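# Hang the power strip on two screws by its keyholes

## Task

Put the power strip's keyhole slots over the two screws so the strip hangs by itself and stays level, with the narrow part of each keyhole slot pointing upward.

## Robot and tools

Robot: two six-joint arms, left_arm and right_arm, each ending in a parallel two-finger gripper with a wrist camera. The left_arm base sits near (+0.013, +0.289, 0) m and the right_arm base near (-0.006, -0.365, 0) m, each turned a degree or so about z. A two-camera stand is fixed to the floor behind them.

Frame: every position, orientation and offset uses the scene frame. Its origin is at table-top height halfway between the arms; +x points out over the table, +z up, and left_arm is on the +y side (this need not match image left/right). A gripper's fingers extend along its own +z and separate along its own y. end_effector_position is the point between the finger pads, roughly 1 cm short of the fingertips. Reported poses may be off by a few centimetres, more when reaching far.

execute_actions(actions, cameras): actions is a list of actions. Each action is a table of up to 15 rows, one row per 1/30 s step; if shorter, its final row repeats to fill 15 steps. Every row holds 14 numbers in [-1, 1]: dx, dy, dz, rx, ry, rz, opening for left_arm, then the same seven for right_arm, always both arms. dx..rz are an offset, not a pose: measured along scene axes from that arm's Hand target as it stood when the action began; every row within one action counts from that same start, but the next action starts from the new Hand target, so repeating an offset keeps moving. Scale: 1.0 equals 0.6 m or 180 degrees. rx, ry, rz form one rotation vector, turning about the Hand target point. opening is absolute: +1 fully open (0.094 m), -1 shut. An arm given six zero pose values simply re-requests its current Hand target; to keep a gripper unchanged, resend its current opening (zero is a real command). cameras: list of names, ["all"] or []; omitted means images only for an empty action list. An empty actions list returns state plus all images.

move(target, speed, blend, opening_speed, grip_force, blocking, cameras): target is one 14-number row laid out as above, or a list of up to 15 such rows; every row is an offset from the same starting Hand targets, not from the previous row. The grippers travel straight lines, rotating the short way, and finish together, in at most 10 s. speed: top path speed in m/s, 0.002 to 2.9, default 0.25 (rotation capped at twice that in rad/s); one value or one per target. blend: corner rounding radius in metres for lists; 0 stops at each point. opening_speed: rate of opening change per second on the -1..1 scale, at least 0.2; use it to close gently. grip_force: newtons per finger pad, 10 to 50, one value or one per arm; it persists, and lower values close slowly. blocking=false returns after about 0.5 s while motion continues. Paths do not avoid obstacles or the other arm. The result adds a move: line giving the ending (done, off_target, moving, held, fault) and any limits (limits=paced: pose clipped; limits=held: steps withheld).

wait(seconds 0 to 10, cameras): lets time pass holding commands. stop(cameras): brakes a running move. zoom_image(camera, region): enlarges [x0, y0, x1, y1] pixels of a camera's latest image, each side at most 504. read_manual(section="licences"): licence texts only. finished_scene(scene): give the current scene number; irreversible, so call it only when the strip hangs on its own.

Cameras: cam_head_left and cam_head_right (896x504, on one bar above and behind), cam_high (896x504), cam_low (896x504, facing back from beyond the table), cam_left_wrist and cam_right_wrist (672x504 fisheye).

Result lines: end_effector_position (m) and end_effector_quat_wxyz per arm; Hand target (last commanded pose after clipping, the base for the next offset); Tool commands; grip_measured (opening on the -1..1 scale, a few mm over-wide when empty); Joint positions (last value is the opening in metres); Joint velocities (may read within noise); Joint torques (include the arm's own weight, noisy); grip_effort_nm (gripper motor effort, negative closing, not a pad force). MOTOR HOT warns near overheating; OVER-TEMPERATURE FAULT means that arm has folded and is out of use.

Behaviour: commanded orientation is clipped to 40 degrees from the current one each step. Grippers often stop a bit short of the Hand target from friction or load; a further action, even all zeros, retries, or send the remaining gap as an offset. An arm blocked by something keeps pushing until commanded back away. The grip squeezes hard once closed past first touch.

Avoid: dropping the strip or letting it leave the table; fast impacts with screws, wall or table; arms or grippers touching each other; the wrist-camera cable catching on things (counts as contact); paths passing near an arm's own base; holding stretched or loaded poses for long (heat). Loose objects can get small random nudges.

Each tool is called after "Request:" in YAML: its name, and indented under it one key for each argument.

## Session

Request:
execute_actions:
  actions: []

Scene clock: 0.00 s.
left_arm: end_effector_position=(+0.2578, +0.1456, +0.1002) grip_measured=+1.000 grip_effort_nm=n/a end_effector_quat_wxyz=(+0.122, +0.189, +0.974, -0.039) | right_arm: end_effector_position=(+0.2571, -0.1513, +0.1021) grip_measured=+1.000 grip_effort_nm=n/a end_effector_quat_wxyz=(+0.359, -0.260, +0.887, +0.126)
Joint positions: left_arm=[-0.511 1.383 1.002 -0.934 -0.01 -0.155 0.094] | right_arm=[0.656 1.204 0.621 -0.208 0.064 0.117 0.094]
Joint velocities: within noise
Joint torques (N m): no reading
Heat: left arm: 35 °C; right arm: 40 °C.
Hand target: left_arm +0.2599, +0.1446, +0.1039; +0.129, +0.189, +0.973, -0.041 | right_arm +0.2599, -0.1493, +0.1097; +0.369, -0.258, +0.883, +0.129
Tool commands: left_gripper/opening=+1.0 right_gripper/opening=+1.0

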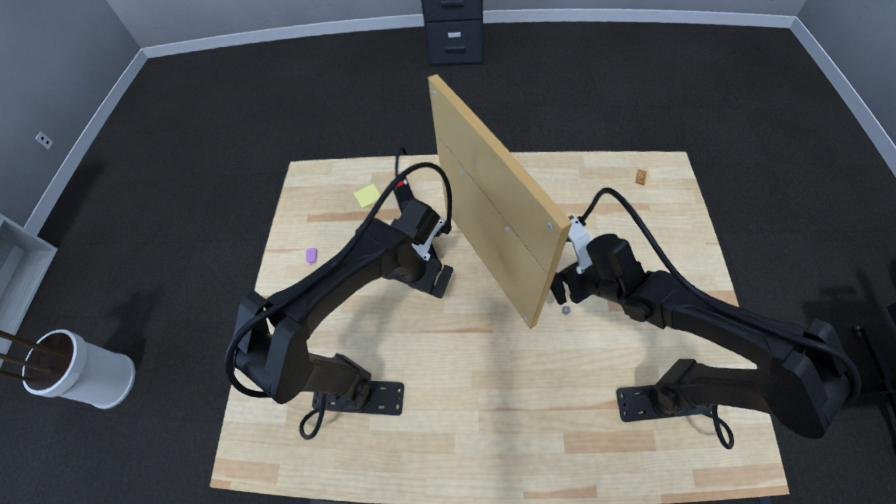

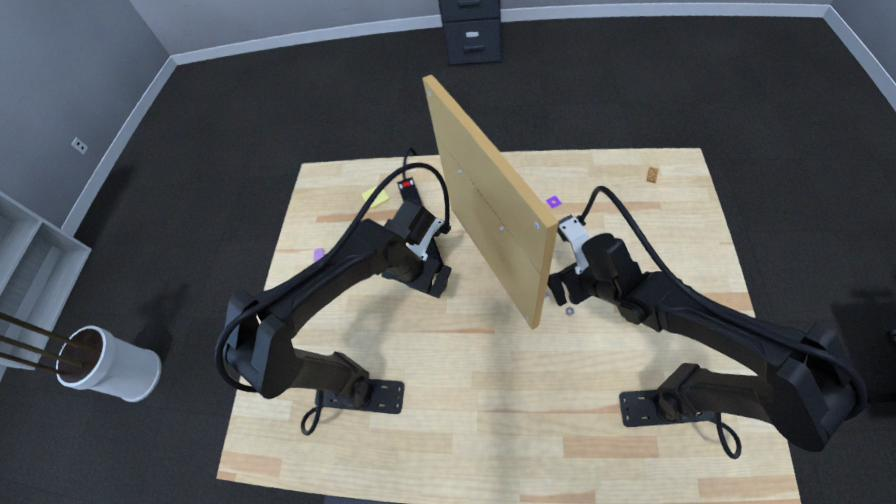

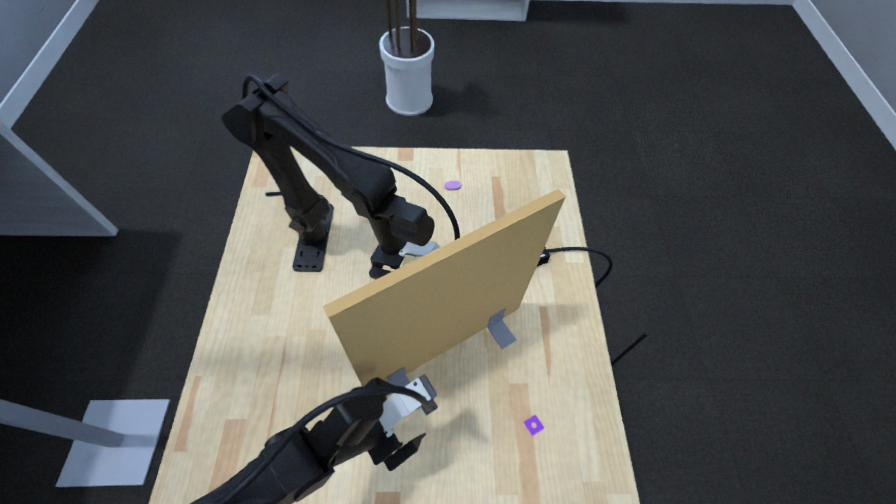

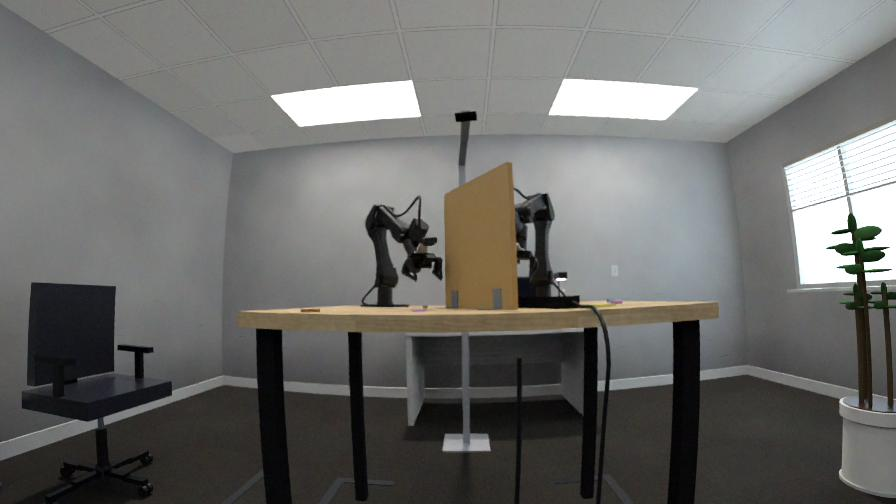

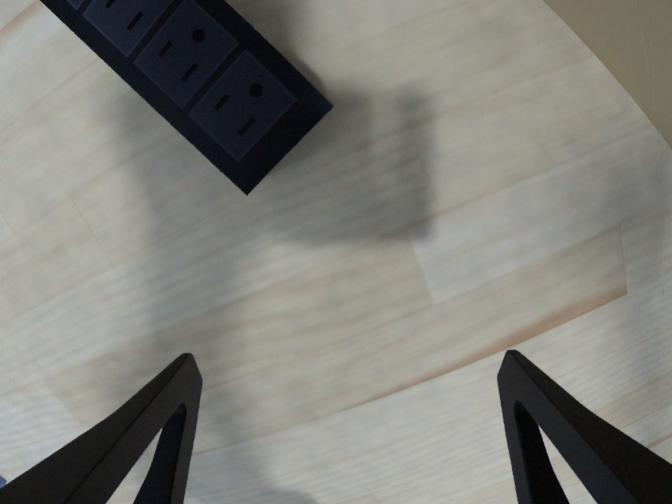

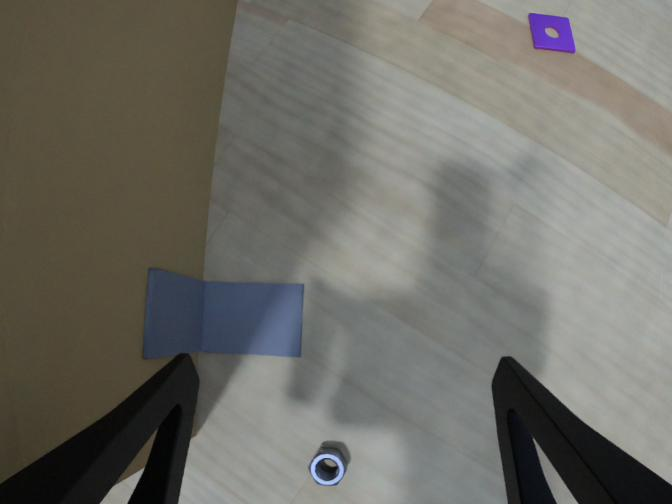

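Request:
zoom_image:
  camera: "cam_head_left"
  region: [380, 70, 600, 340]

Request:
zoom_image:
  camera: "cam_head_right"
  region: [360, 70, 580, 340]

Request:
zoom_image:
  camera: "cam_head_left"
  region: [370, 140, 470, 310]

Request:
zoom_image:
  camera: "cam_left_wrist"
  region: [0, 0, 350, 250]

Scaled by 1.867 from the camera's 896x504 image, which has a finer 1280x720 frame.

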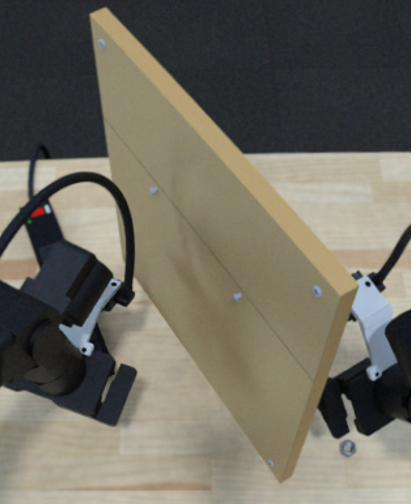

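Scaled by 1.867 from the camera's 896x504 image, which has a finer 1280x720 frame.

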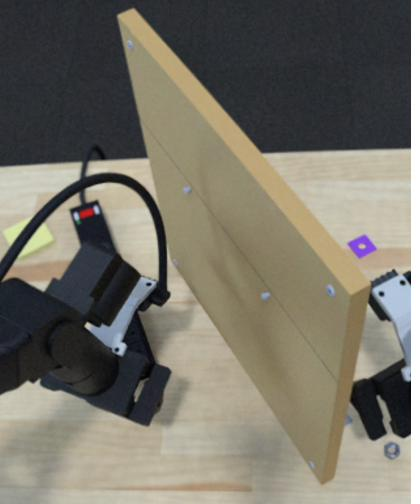

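Scaled by 2.965 from the camera's 896x504 image, which has a finer 1280x720 frame.

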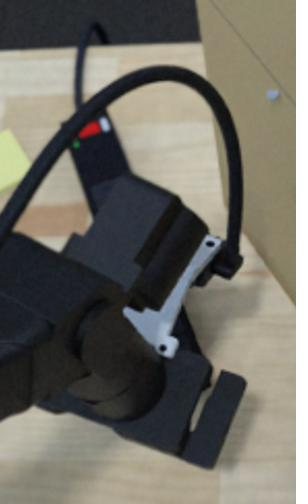

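Scaled by 1.440 from the camera's 672x504 image, which has a finer 960x720 frame.

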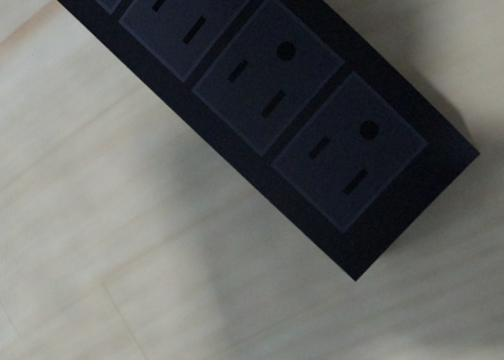

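Request:
move:
  target: [-0.1, 0.1, 0.3, 0, 0, 0, 1, -0.15, -0.15, 0.2, 0, 0, 0, 1]
  cameras: ["all"]

Scene clock: 18.47 s.
left_arm: end_effector_position=(+0.2011, +0.2037, +0.2798) grip_measured=+1.000 grip_effort_nm=0.01 end_effector_quat_wxyz=(+0.199, +0.184, +0.961, -0.054) | right_arm: end_effector_position=(+0.1714, -0.2377, +0.2236) grip_measured=+1.000 grip_effort_nm=0.01 end_effector_quat_wxyz=(+0.366, -0.257, +0.885, +0.128)
Joint positions: left_arm=[-0.389 1.121 1.532 -1.568 0.015 -0.041 0.094] | right_arm=[0.559 0.679 0.91 -1.006 -0.002 0.051 0.094]
Joint torques (N m): left_arm=[0.68 -1.01 6.74 0.88 0.14 0.1] | right_arm=[-0.58 0.49 8.81 1.07 -0.06 -0.07]
Heat: left arm: 37 °C; right arm: 42 °C.
Hand target: left_arm +0.1999, +0.2047, +0.2840; +0.129, +0.189, +0.973, -0.040 | right_arm +0.1699, -0.2393, +0.2297; +0.369, -0.258, +0.883, +0.129
Off the commanded pose: left_arm 0.004 m, 8 deg | right_arm 0.006 m, 0 deg.
joint sent to its limit (left arm) — joint 4 (wrist pitch), lower limit. The joint targets are off in orientation, not in position.
move: off_target (left_arm)
camera_calibration:
cam_left_wrist: T_world_to_cam=[[-0.394268, -0.918897, -0.0134731, 0.276612], [-0.903286, 0.384788, 0.189768, 0.0896375], [-0.169193, 0.0869896, -0.981736, 0.397652], [0, 0, 0, 1]] pos_world=[0.257308, 0.185095, 0.377106]
cam_right_wrist: T_world_to_cam=[[0.557435, -0.825386, -0.0894617, -0.267451], [-0.822662, -0.534636, -0.19337, 0.0988239], [0.111776, 0.181388, -0.977039, 0.348196], [0, 0, 0, 1]] pos_world=[0.191465, -0.231074, 0.335384]

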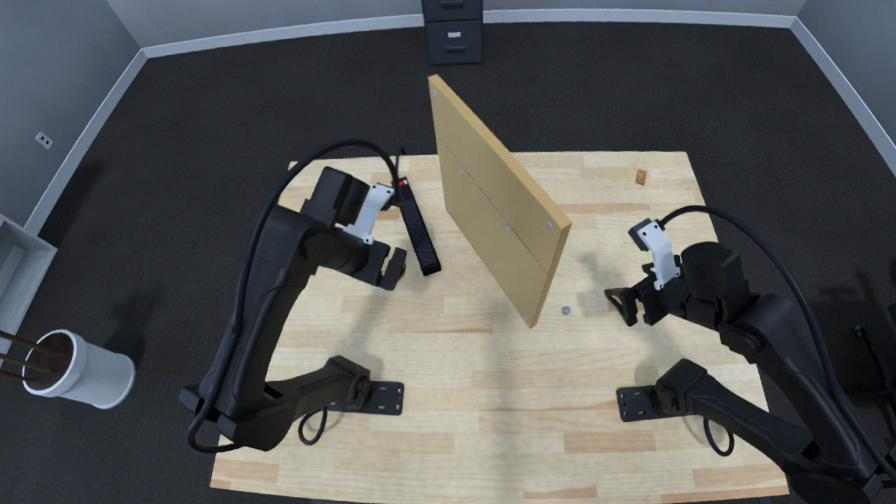

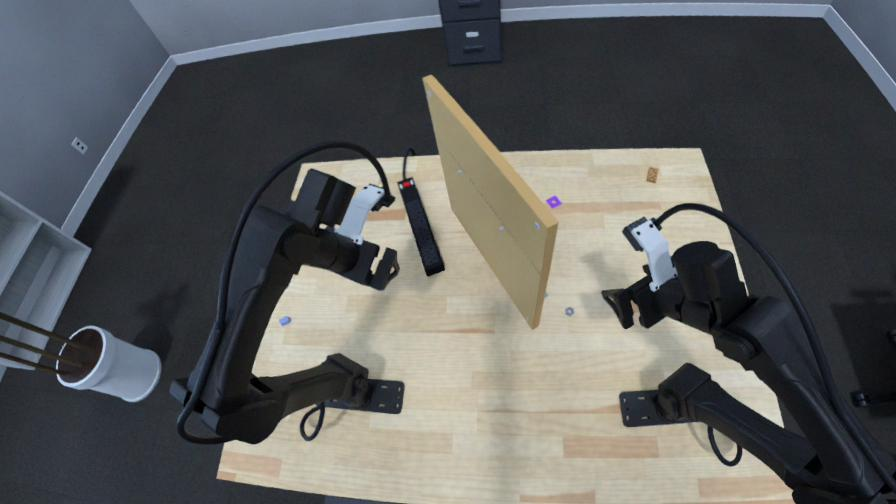

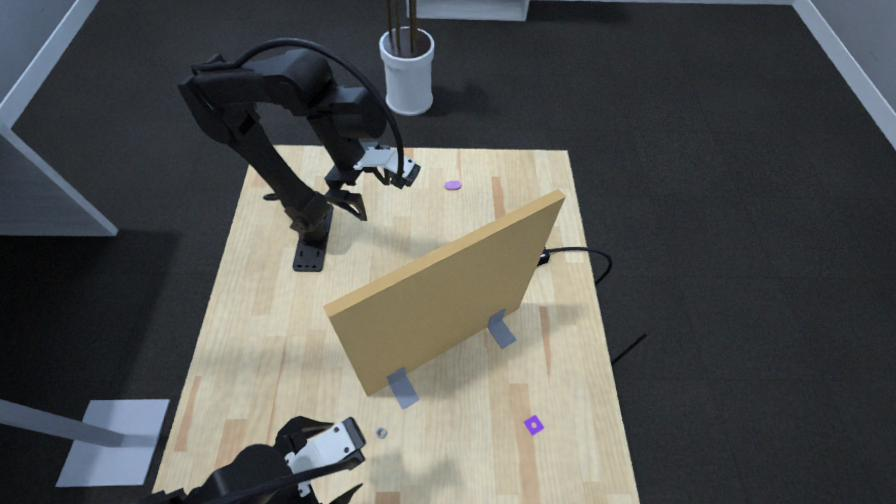

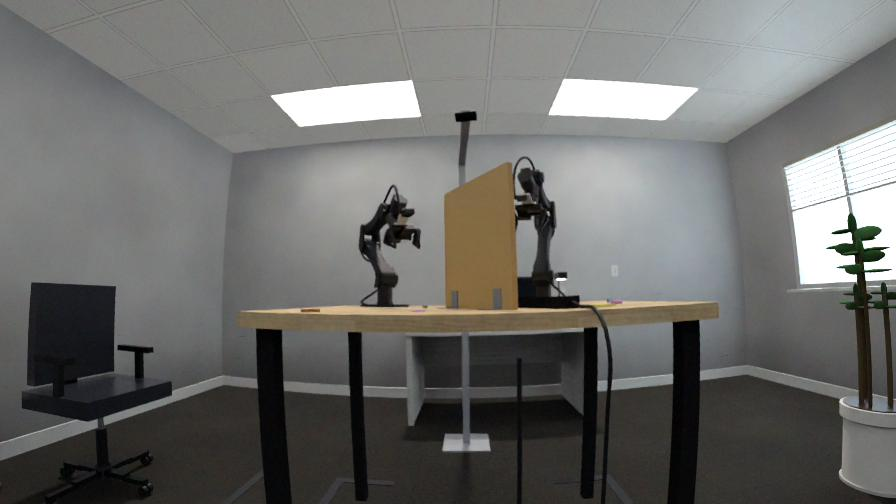

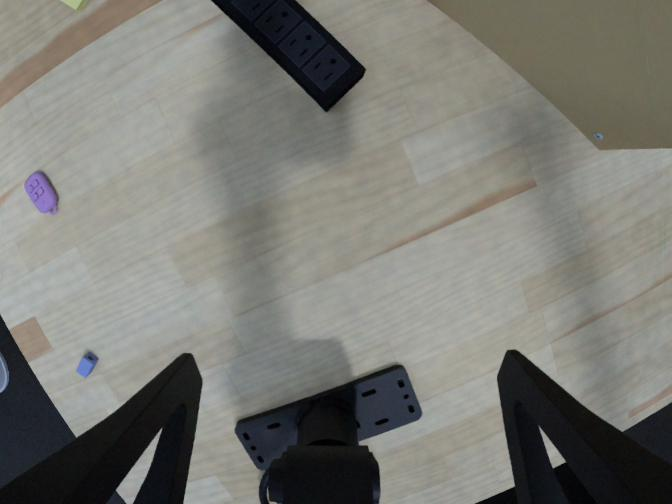

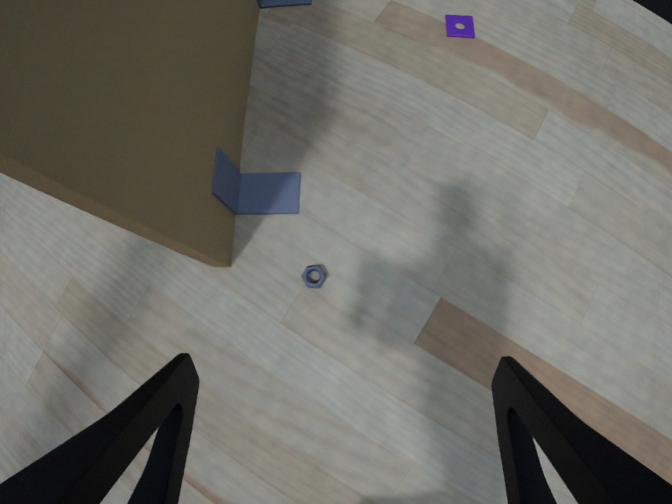

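Request:
zoom_image:
  camera: "cam_head_left"
  region: [380, 140, 500, 290]

Request:
zoom_image:
  camera: "cam_head_right"
  region: [380, 140, 500, 290]

Request:
zoom_image:
  camera: "cam_head_left"
  region: [420, 70, 580, 340]

Request:
zoom_image:
  camera: "cam_head_right"
  region: [420, 70, 580, 340]

Scaled by 3.360 from the camera's 896x504 image, which has a finer 1280x720 frame.

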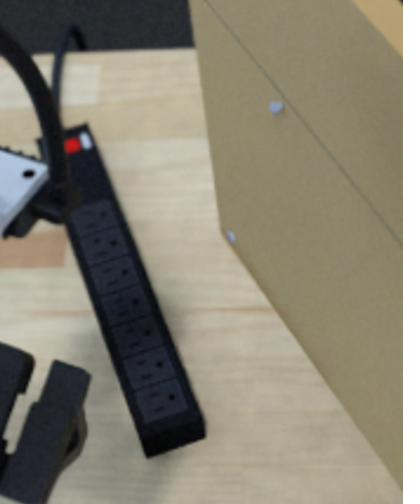

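Scaled by 3.360 from the camera's 896x504 image, which has a finer 1280x720 frame.

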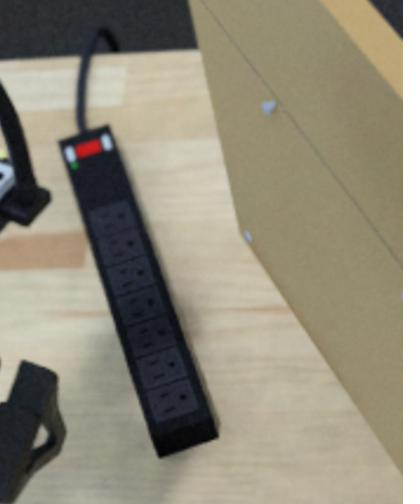

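Scaled by 1.867 from the camera's 896x504 image, which has a finer 1280x720 frame.

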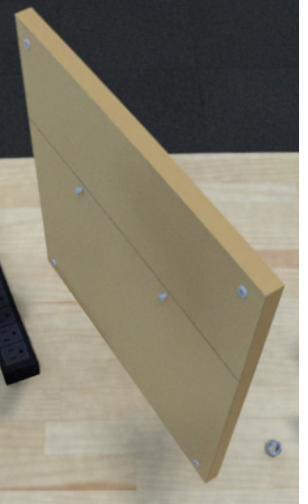

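Scaled by 1.867 from the camera's 896x504 image, which has a finer 1280x720 frame.

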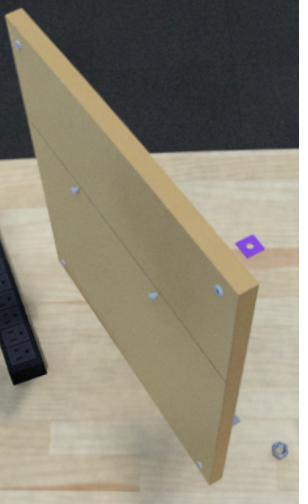

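Request:
move:
  target: [0.1035, -0.143, -0.057, -0.4966, 0.0331, 0.1616, 1, 0, 0, 0, 0, 0, 0, 1]
  cameras: ["cam_head_left", "cam_head_right", "cam_high", "cam_left_wrist"]
  speed: 0.4

Scene clock: 53.90 s.
left_arm: end_effector_position=(+0.2632, +0.1199, +0.2548) grip_measured=+1.000 grip_effort_nm=0.00 end_effector_quat_wxyz=(+0.182, -0.183, +0.683, -0.683) | right_arm: end_effector_position=(+0.1713, -0.2376, +0.2236) grip_measured=+1.000 grip_effort_nm=0.01 end_effector_quat_wxyz=(+0.366, -0.257, +0.885, +0.128)
Joint positions: left_arm=[-0.057 0.851 0.36 0.492 0.962 -1.574 0.094] | right_arm=[0.559 0.679 0.91 -1.006 -0.002 0.051 0.094]
Joint torques (N m): left_arm=[-0.62 -0.76 5.42 1.85 -0.11 0.03] | right_arm=[-0.59 0.47 8.83 1.08 -0.07 -0.07]
Heat: left arm: 36 °C; right arm: 42 °C.
Hand target: left_arm +0.2619, +0.1187, +0.2496; +0.183, -0.183, +0.683, -0.683 | right_arm +0.1699, -0.2393, +0.2297; +0.369, -0.259, +0.883, +0.129
Off the commanded pose: left_arm 0.005 m, 0 deg | right_arm 0.006 m, 0 deg.
move: done
camera_calibration:
cam_left_wrist: T_world_to_cam=[[-0.0139994, -0.0437978, 0.998942, -0.239308], [-0.996624, 0.0814376, -0.0103964, 0.294724], [-0.0808961, -0.995716, -0.04479, 0.258729], [0, 0, 0, 1]] pos_world=[0.31131, 0.223138, 0.253707]
Images, in order (width x height): cam_head_left 896x504, cam_head_right 896x504, cam_high 896x504, cam_left_wrist 672x504.

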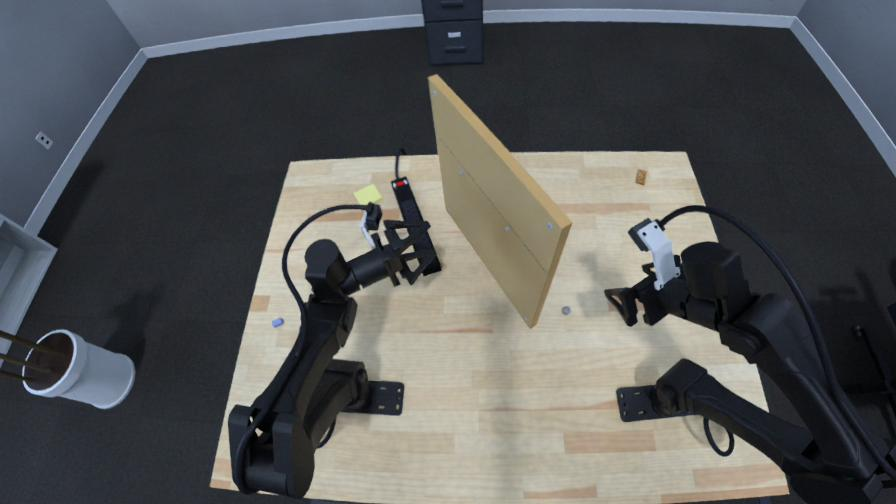

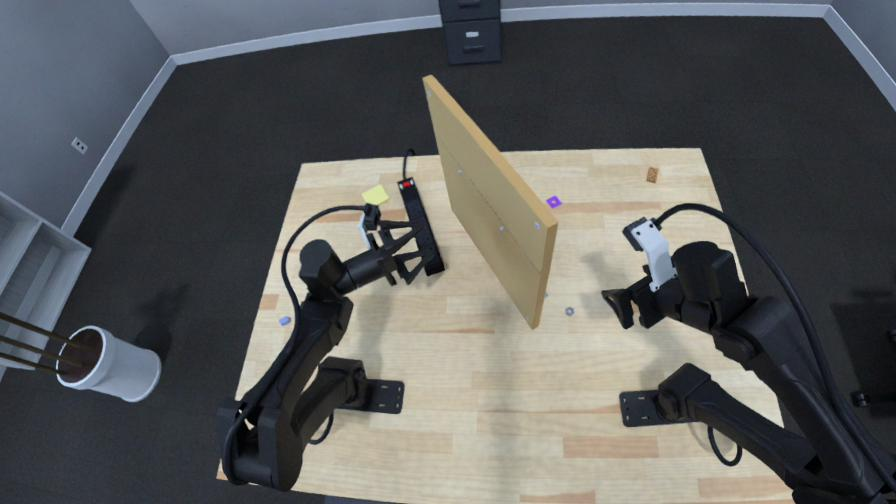

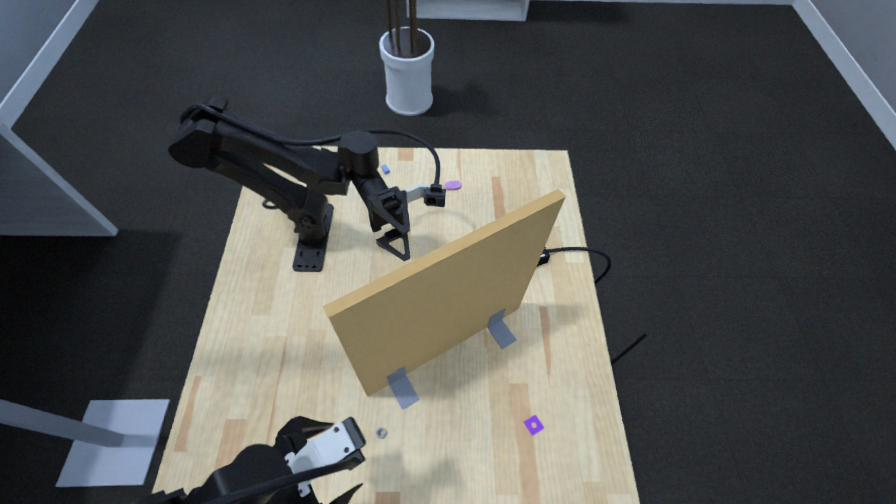

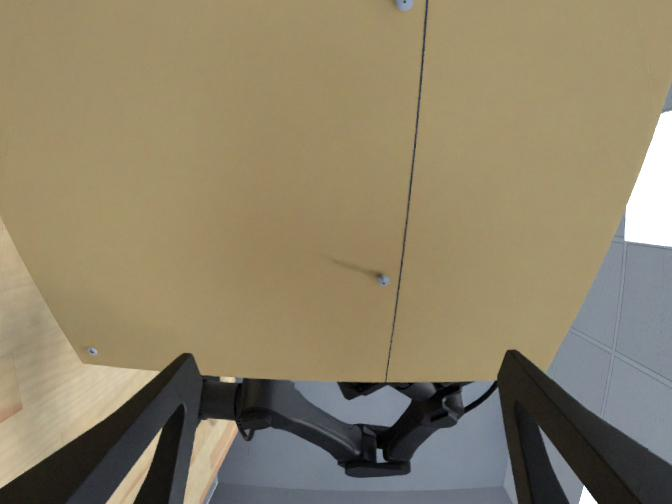

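Request:
zoom_image:
  camera: "cam_left_wrist"
  region: [350, 0, 450, 70]

Request:
zoom_image:
  camera: "cam_left_wrist"
  region: [340, 240, 440, 310]

Request:
move:
  target: [0.12, 0.0692, 0, 0, 0, 0, 1, 0, 0, 0, 0, 0, 0, 1]
  cameras: ["cam_left_wrist"]

Request:
zoom_image:
  camera: "cam_left_wrist"
  region: [340, 60, 440, 130]

Request:
zoom_image:
  camera: "cam_left_wrist"
  region: [340, 360, 440, 430]

Scaled by 5.040 from the camera's 672x504 image, which has a finer 960x720 frame.

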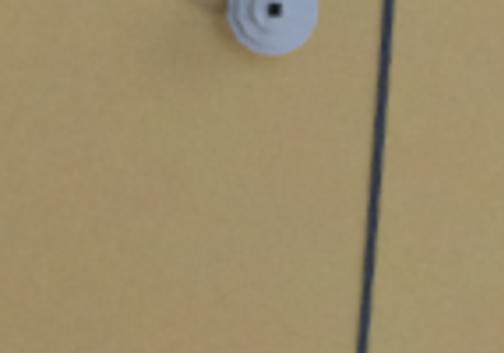

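Scaled by 5.040 from the camera's 672x504 image, which has a finer 960x720 frame.

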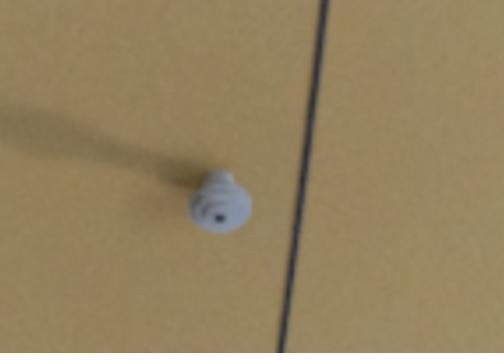

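Scene clock: 64.20 s.
left_arm: end_effector_position=(+0.3302, +0.1595, +0.2395) grip_measured=+1.000 grip_effort_nm=0.00 end_effector_quat_wxyz=(+0.170, -0.198, +0.684, -0.681) | right_arm: end_effector_position=(+0.1713, -0.2376, +0.2236) grip_measured=+1.000 grip_effort_nm=0.01 end_effector_quat_wxyz=(+0.366, -0.257, +0.885, +0.128)
Joint positions: left_arm=[0.14 1.257 0.499 0.72 1.156 -1.574 0.094] | right_arm=[0.559 0.679 0.91 -1.006 -0.002 0.051 0.094]
Joint torques (N m): left_arm=[0.35 -2.63 8.68 1.73 0.09 0.02] | right_arm=[-0.59 0.47 8.79 1.08 -0.06 -0.06]
Heat: left arm: 36 °C; right arm: 42 °C.
Hand target: left_arm +0.3340, +0.1604, +0.2497; +0.183, -0.183, +0.683, -0.683 | right_arm +0.1699, -0.2393, +0.2297; +0.369, -0.259, +0.883, +0.129
Off the commanded pose: left_arm 0.011 m, 2 deg | right_arm 0.006 m, 0 deg.
move: off_target (left_arm)
camera_calibration:
cam_left_wrist: T_world_to_cam=[[0.0251801, -0.0397251, 0.998893, -0.234919], [-0.996577, 0.0777056, 0.028212, 0.349386], [-0.0787404, -0.996185, -0.0376325, 0.300562], [0, 0, 0, 1]] pos_world=[0.377771, 0.262933, 0.236113]
Images, in order (width x height): cam_left_wrist 672x504.

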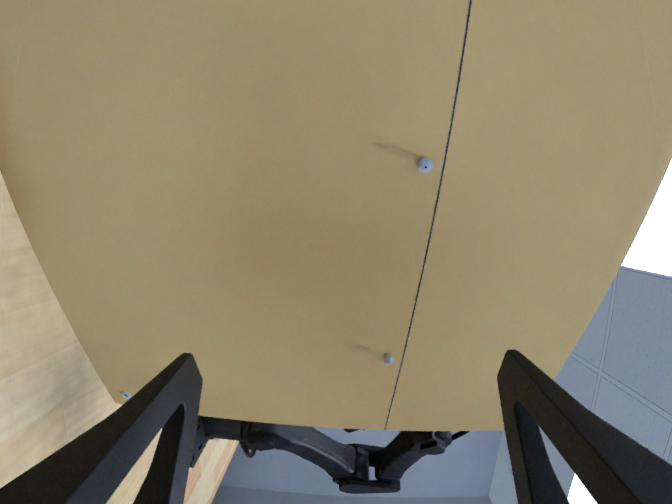

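Scaled by 5.040 from the camera's 672x504 image, which has a finer 960x720 frame.

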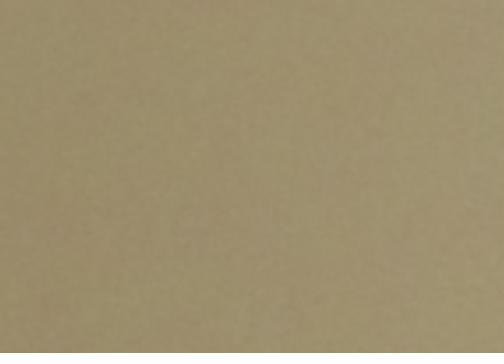

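Scaled by 5.040 from the camera's 672x504 image, which has a finer 960x720 frame.

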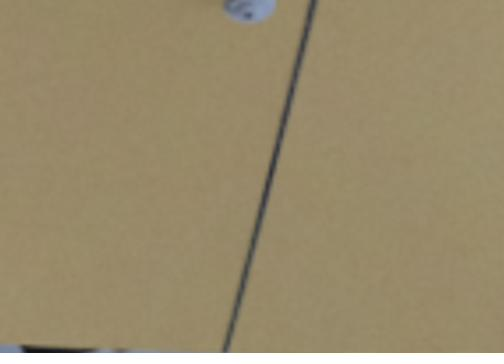

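Request:
move:
  target: [0.16, 0.0427, -0.083, 0.4542, 0.2109, -0.0445, 1, 0, 0, 0, 0, 0, 0, 1]
  speed: 0.4
  cameras: ["cam_head_left", "cam_head_right", "cam_left_wrist", "cam_high"]

Scene clock: 95.77 s.
left_arm: end_effector_position=(+0.4266, +0.1859, +0.2006) grip_measured=+1.000 grip_effort_nm=-0.01 end_effector_quat_wxyz=(+0.076, -0.170, +0.982, -0.041) | right_arm: end_effector_position=(+0.1713, -0.2376, +0.2236) grip_measured=+1.000 grip_effort_nm=0.01 end_effector_quat_wxyz=(+0.366, -0.257, +0.885, +0.128)
Joint positions: left_arm=[-0.212 2.095 2.263 -1.567 0.014 -0.584 0.094] | right_arm=[0.559 0.679 0.91 -1.006 -0.002 0.051 0.094]
Joint torques (N m): left_arm=[-0.29 -7.83 8.38 0.41 -0.12 -0.02] | right_arm=[-0.57 0.46 8.81 1.08 -0.06 -0.07]
Heat: left arm: 37 °C; right arm: 42 °C.
Hand target: left_arm +0.4300, +0.1859, +0.2000; +0.000, -0.172, +0.985, +0.000 | right_arm +0.1699, -0.2393, +0.2297; +0.369, -0.259, +0.883, +0.129
Off the commanded pose: left_arm 0.003 m, 10 deg | right_arm 0.006 m, 0 deg.
joint sent to its limit (left arm) — joint 4 (wrist pitch), lower limit. The joint targets are off in orientation, not in position.
move: off_target (left_arm)
camera_calibration:
cam_left_wrist: T_world_to_cam=[[0.298487, -0.951848, 0.0699361, 0.0419298], [-0.862007, -0.237407, 0.447863, 0.361523], [-0.409694, -0.193967, -0.891363, 0.496193], [0, 0, 0, 1]] pos_world=[0.502407, 0.221984, 0.277442]
Images, in order (width x height): cam_head_left 896x504, cam_head_right 896x504, cam_high 896x504, cam_left_wrist 672x504.

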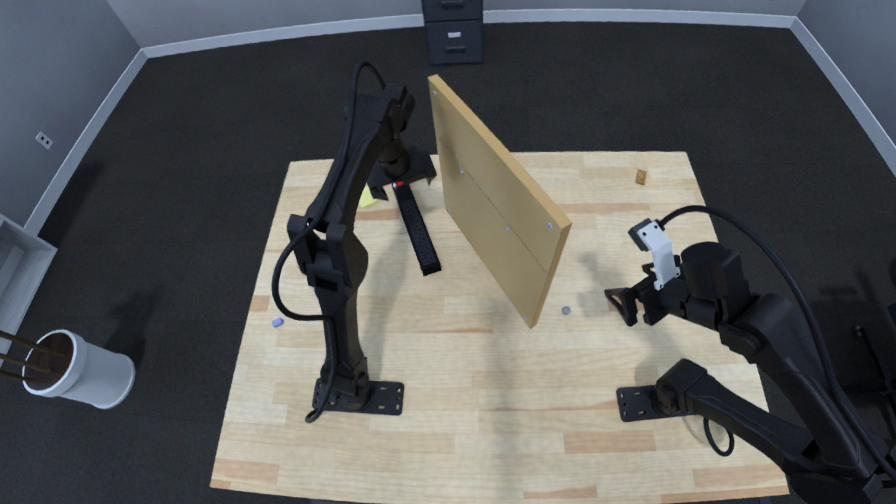

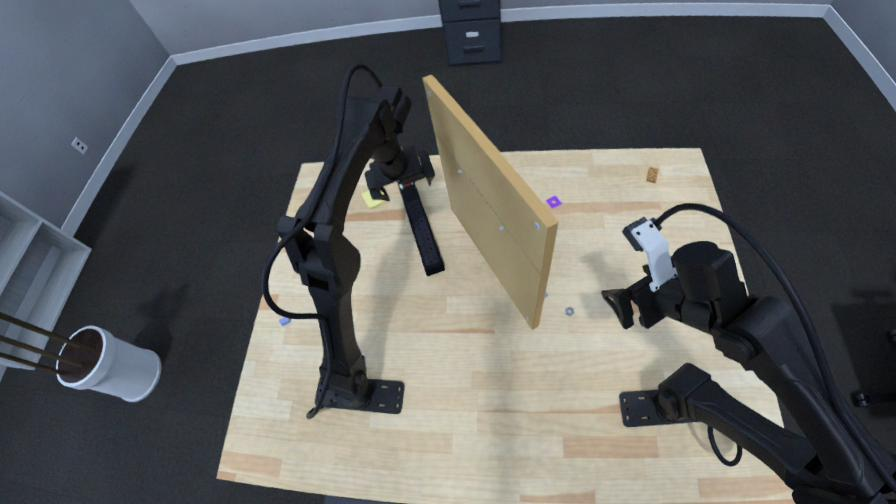

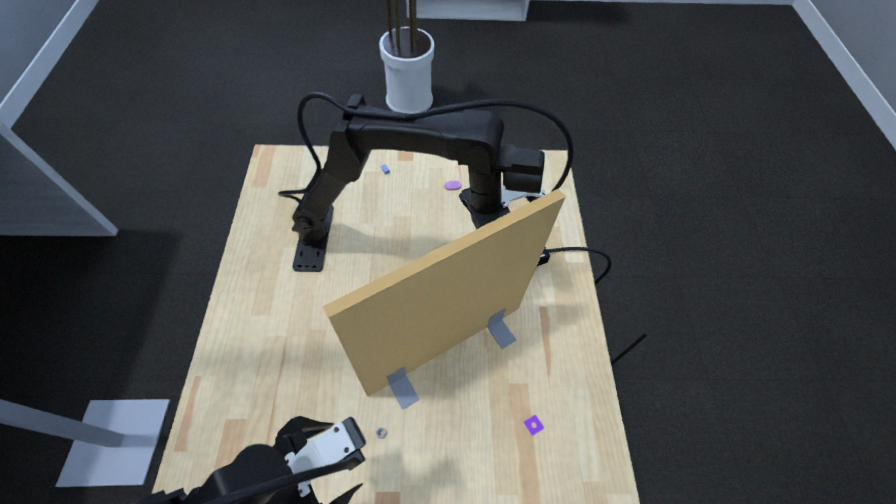

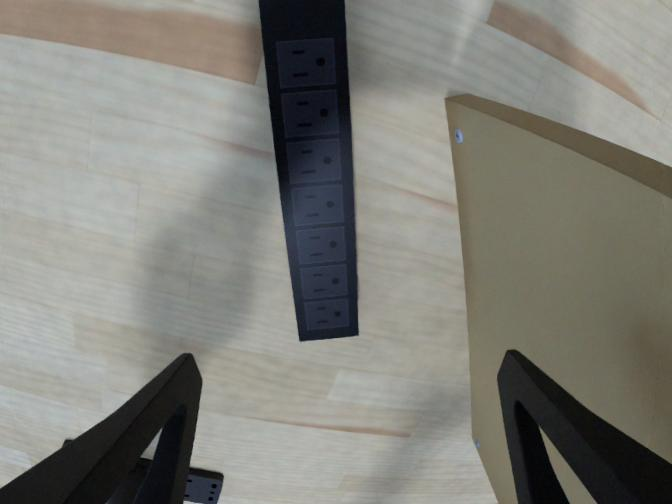

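Request:
move:
  target: [0.0367, 0.0268, -0.1667, 0.0, 0.0, 0.0065, 1, 0, 0, 0, 0, 0, 0, 1]
  cameras: ["cam_head_left", "cam_head_right", "cam_left_wrist", "cam_low"]

Scene clock: 112.37 s.
left_arm: end_effector_position=(+0.4446, +0.2004, +0.0988) grip_measured=+1.000 grip_effort_nm=0.00 end_effector_quat_wxyz=(-0.014, -0.185, +0.983, +0.000) | right_arm: end_effector_position=(+0.1713, -0.2376, +0.2236) grip_measured=+1.000 grip_effort_nm=0.01 end_effector_quat_wxyz=(+0.366, -0.257, +0.885, +0.128)
Joint positions: left_arm=[-0.172 2.308 2.207 -1.496 0.011 -0.572 0.094] | right_arm=[0.559 0.679 0.91 -1.006 -0.002 0.051 0.094]
Joint torques (N m): left_arm=[0.46 -10.48 6.86 0.3 -0.08 0.06] | right_arm=[-0.58 0.47 8.81 1.09 -0.06 -0.07]
Heat: left arm: 38 °C; right arm: 42 °C.
Hand target: left_arm +0.4519, +0.2021, +0.0998; -0.001, -0.182, +0.983, +0.000 | right_arm +0.1699, -0.2393, +0.2297; +0.369, -0.259, +0.883, +0.129
Off the commanded pose: left_arm 0.008 m, 2 deg | right_arm 0.006 m, 0 deg.
move: done
camera_calibration:
cam_left_wrist: T_world_to_cam=[[0.329545, -0.943489, -0.035051, 0.0524082], [-0.754339, -0.285441, 0.591182, 0.373692], [-0.567779, -0.168381, -0.805776, 0.472326], [0, 0, 0, 1]] pos_world=[0.532796, 0.235644, 0.161507]
Images, in order (width x height): cam_head_left 896x504, cam_head_right 896x504, cam_low 896x504, cam_left_wrist 672x504.

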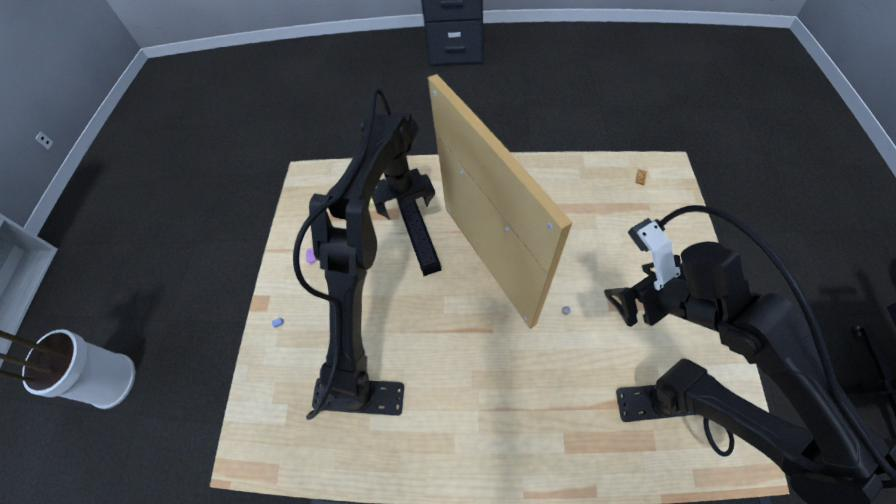

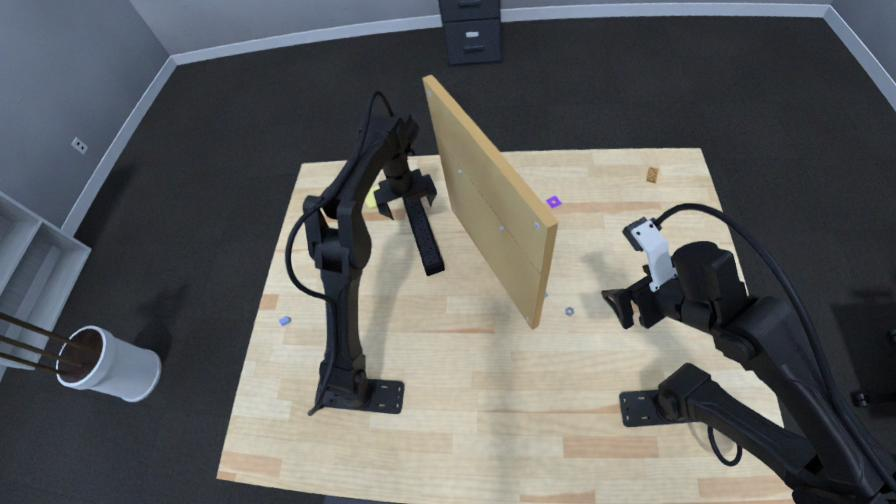

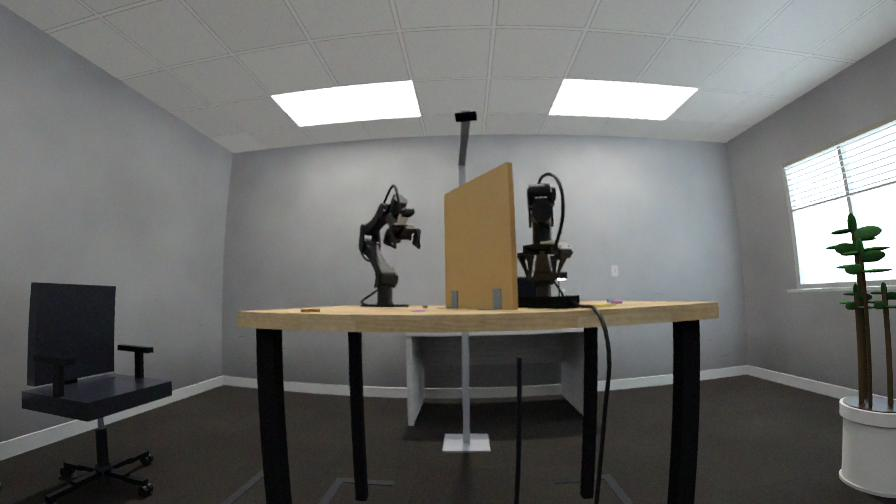

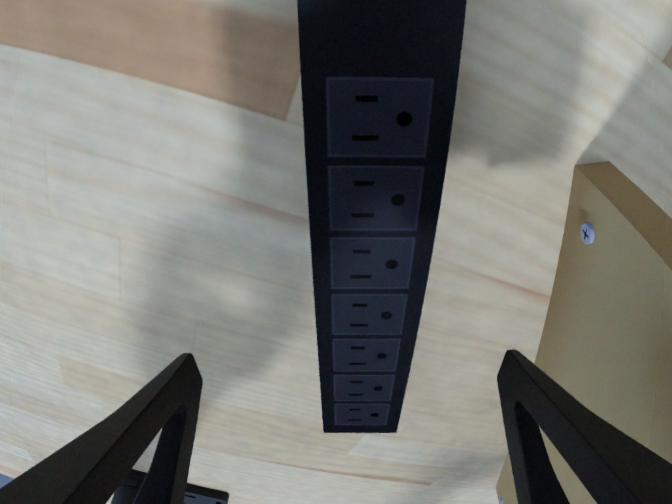

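Request:
move:
  target: [0.0235, -0.001, -0.0833, 0.0, 0.0, -0.0055, 1, 0, 0, 0, 0, 0, 0, 1]
  speed: 0.15
  cameras: ["cam_head_left", "cam_head_right", "cam_left_wrist", "cam_low"]

Request:
zoom_image:
  camera: "cam_low"
  region: [490, 220, 610, 330]

Request:
zoom_image:
  camera: "cam_head_right"
  region: [350, 130, 470, 290]

Scene clock: 128.33 s.
left_arm: end_effector_position=(+0.4640, +0.1965, +0.0606) grip_measured=+1.000 grip_effort_nm=0.00 end_effector_quat_wxyz=(+0.002, -0.174, +0.985, -0.007) | right_arm: end_effector_position=(+0.1713, -0.2376, +0.2236) grip_measured=+1.000 grip_effort_nm=0.01 end_effector_quat_wxyz=(+0.366, -0.257, +0.885, +0.128)
Joint positions: left_arm=[-0.172 2.353 2.134 -1.343 0.011 -0.55 0.094] | right_arm=[0.559 0.679 0.91 -1.006 -0.002 0.051 0.094]
Joint torques (N m): left_arm=[0.53 -9.84 5.05 0.35 -0.08 0.1] | right_arm=[-0.59 0.47 8.81 1.08 -0.06 -0.06]
Heat: left arm: 38 °C; right arm: 42 °C.
Hand target: left_arm +0.4660, +0.2015, +0.0499; +0.000, -0.174, +0.985, +0.000 | right_arm +0.1699, -0.2393, +0.2297; +0.369, -0.259, +0.883, +0.129
Off the commanded pose: left_arm 0.012 m, 1 deg | right_arm 0.006 m, 0 deg.
move: off_target (left_arm)
camera_calibration:
cam_left_wrist: T_world_to_cam=[[0.309405, -0.950772, -0.0173374, 0.0506988], [-0.780332, -0.264275, 0.566781, 0.419141], [-0.543461, -0.161836, -0.823686, 0.440503], [0, 0, 0, 1]] pos_world=[0.550779, 0.230261, 0.126154]
Images, in order (width x height): cam_head_left 896x504, cam_head_right 896x504, cam_low 896x504, cam_left_wrist 672x504.

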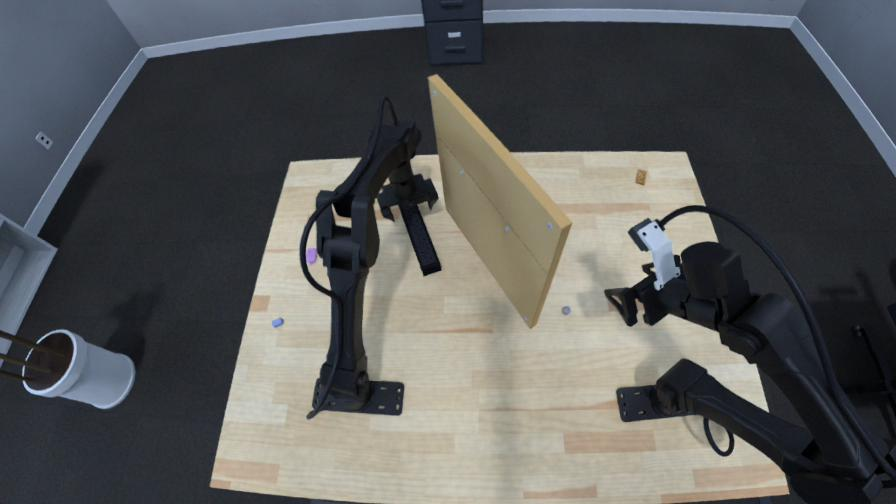

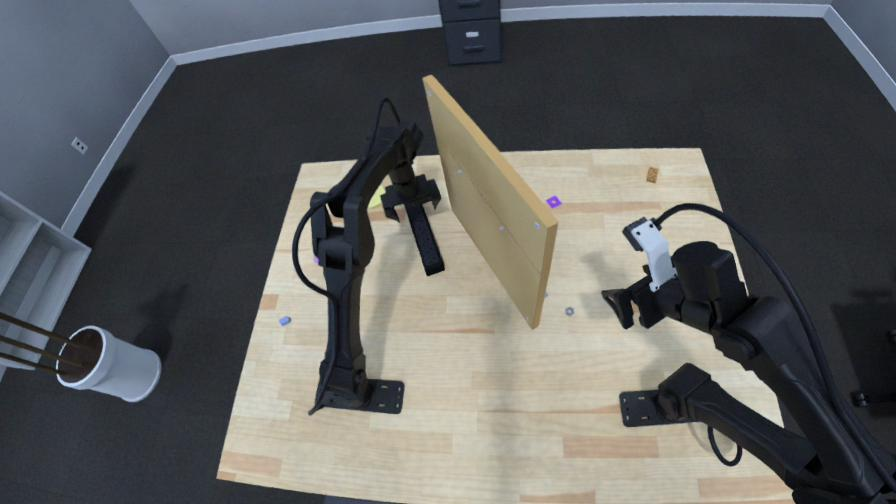

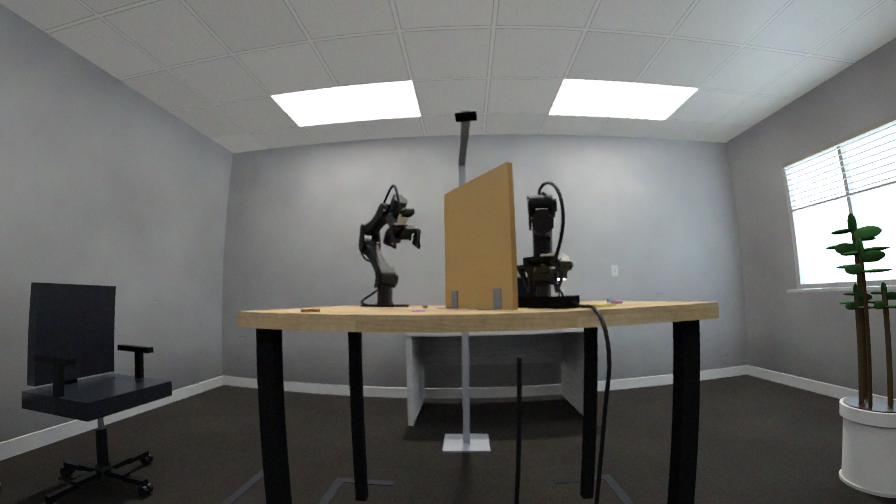

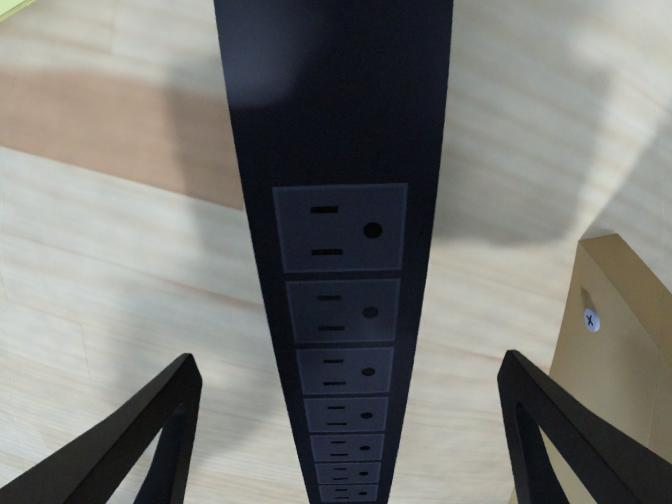

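Scaled by 4.200 from the camera's 896x504 image, which has a finer 1280x720 frame.

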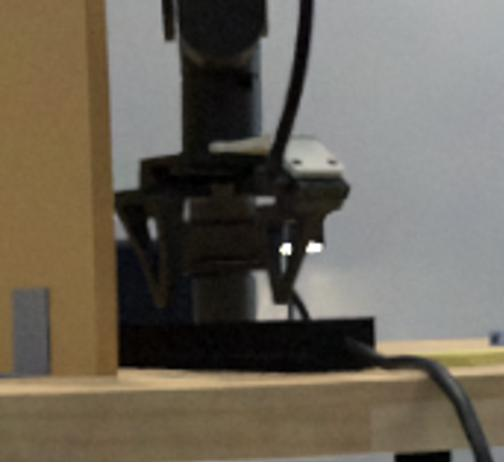

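Scaled by 3.150 from the camera's 896x504 image, which has a finer 1280x720 frame.

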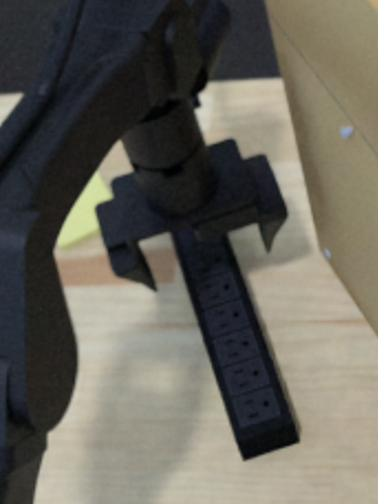

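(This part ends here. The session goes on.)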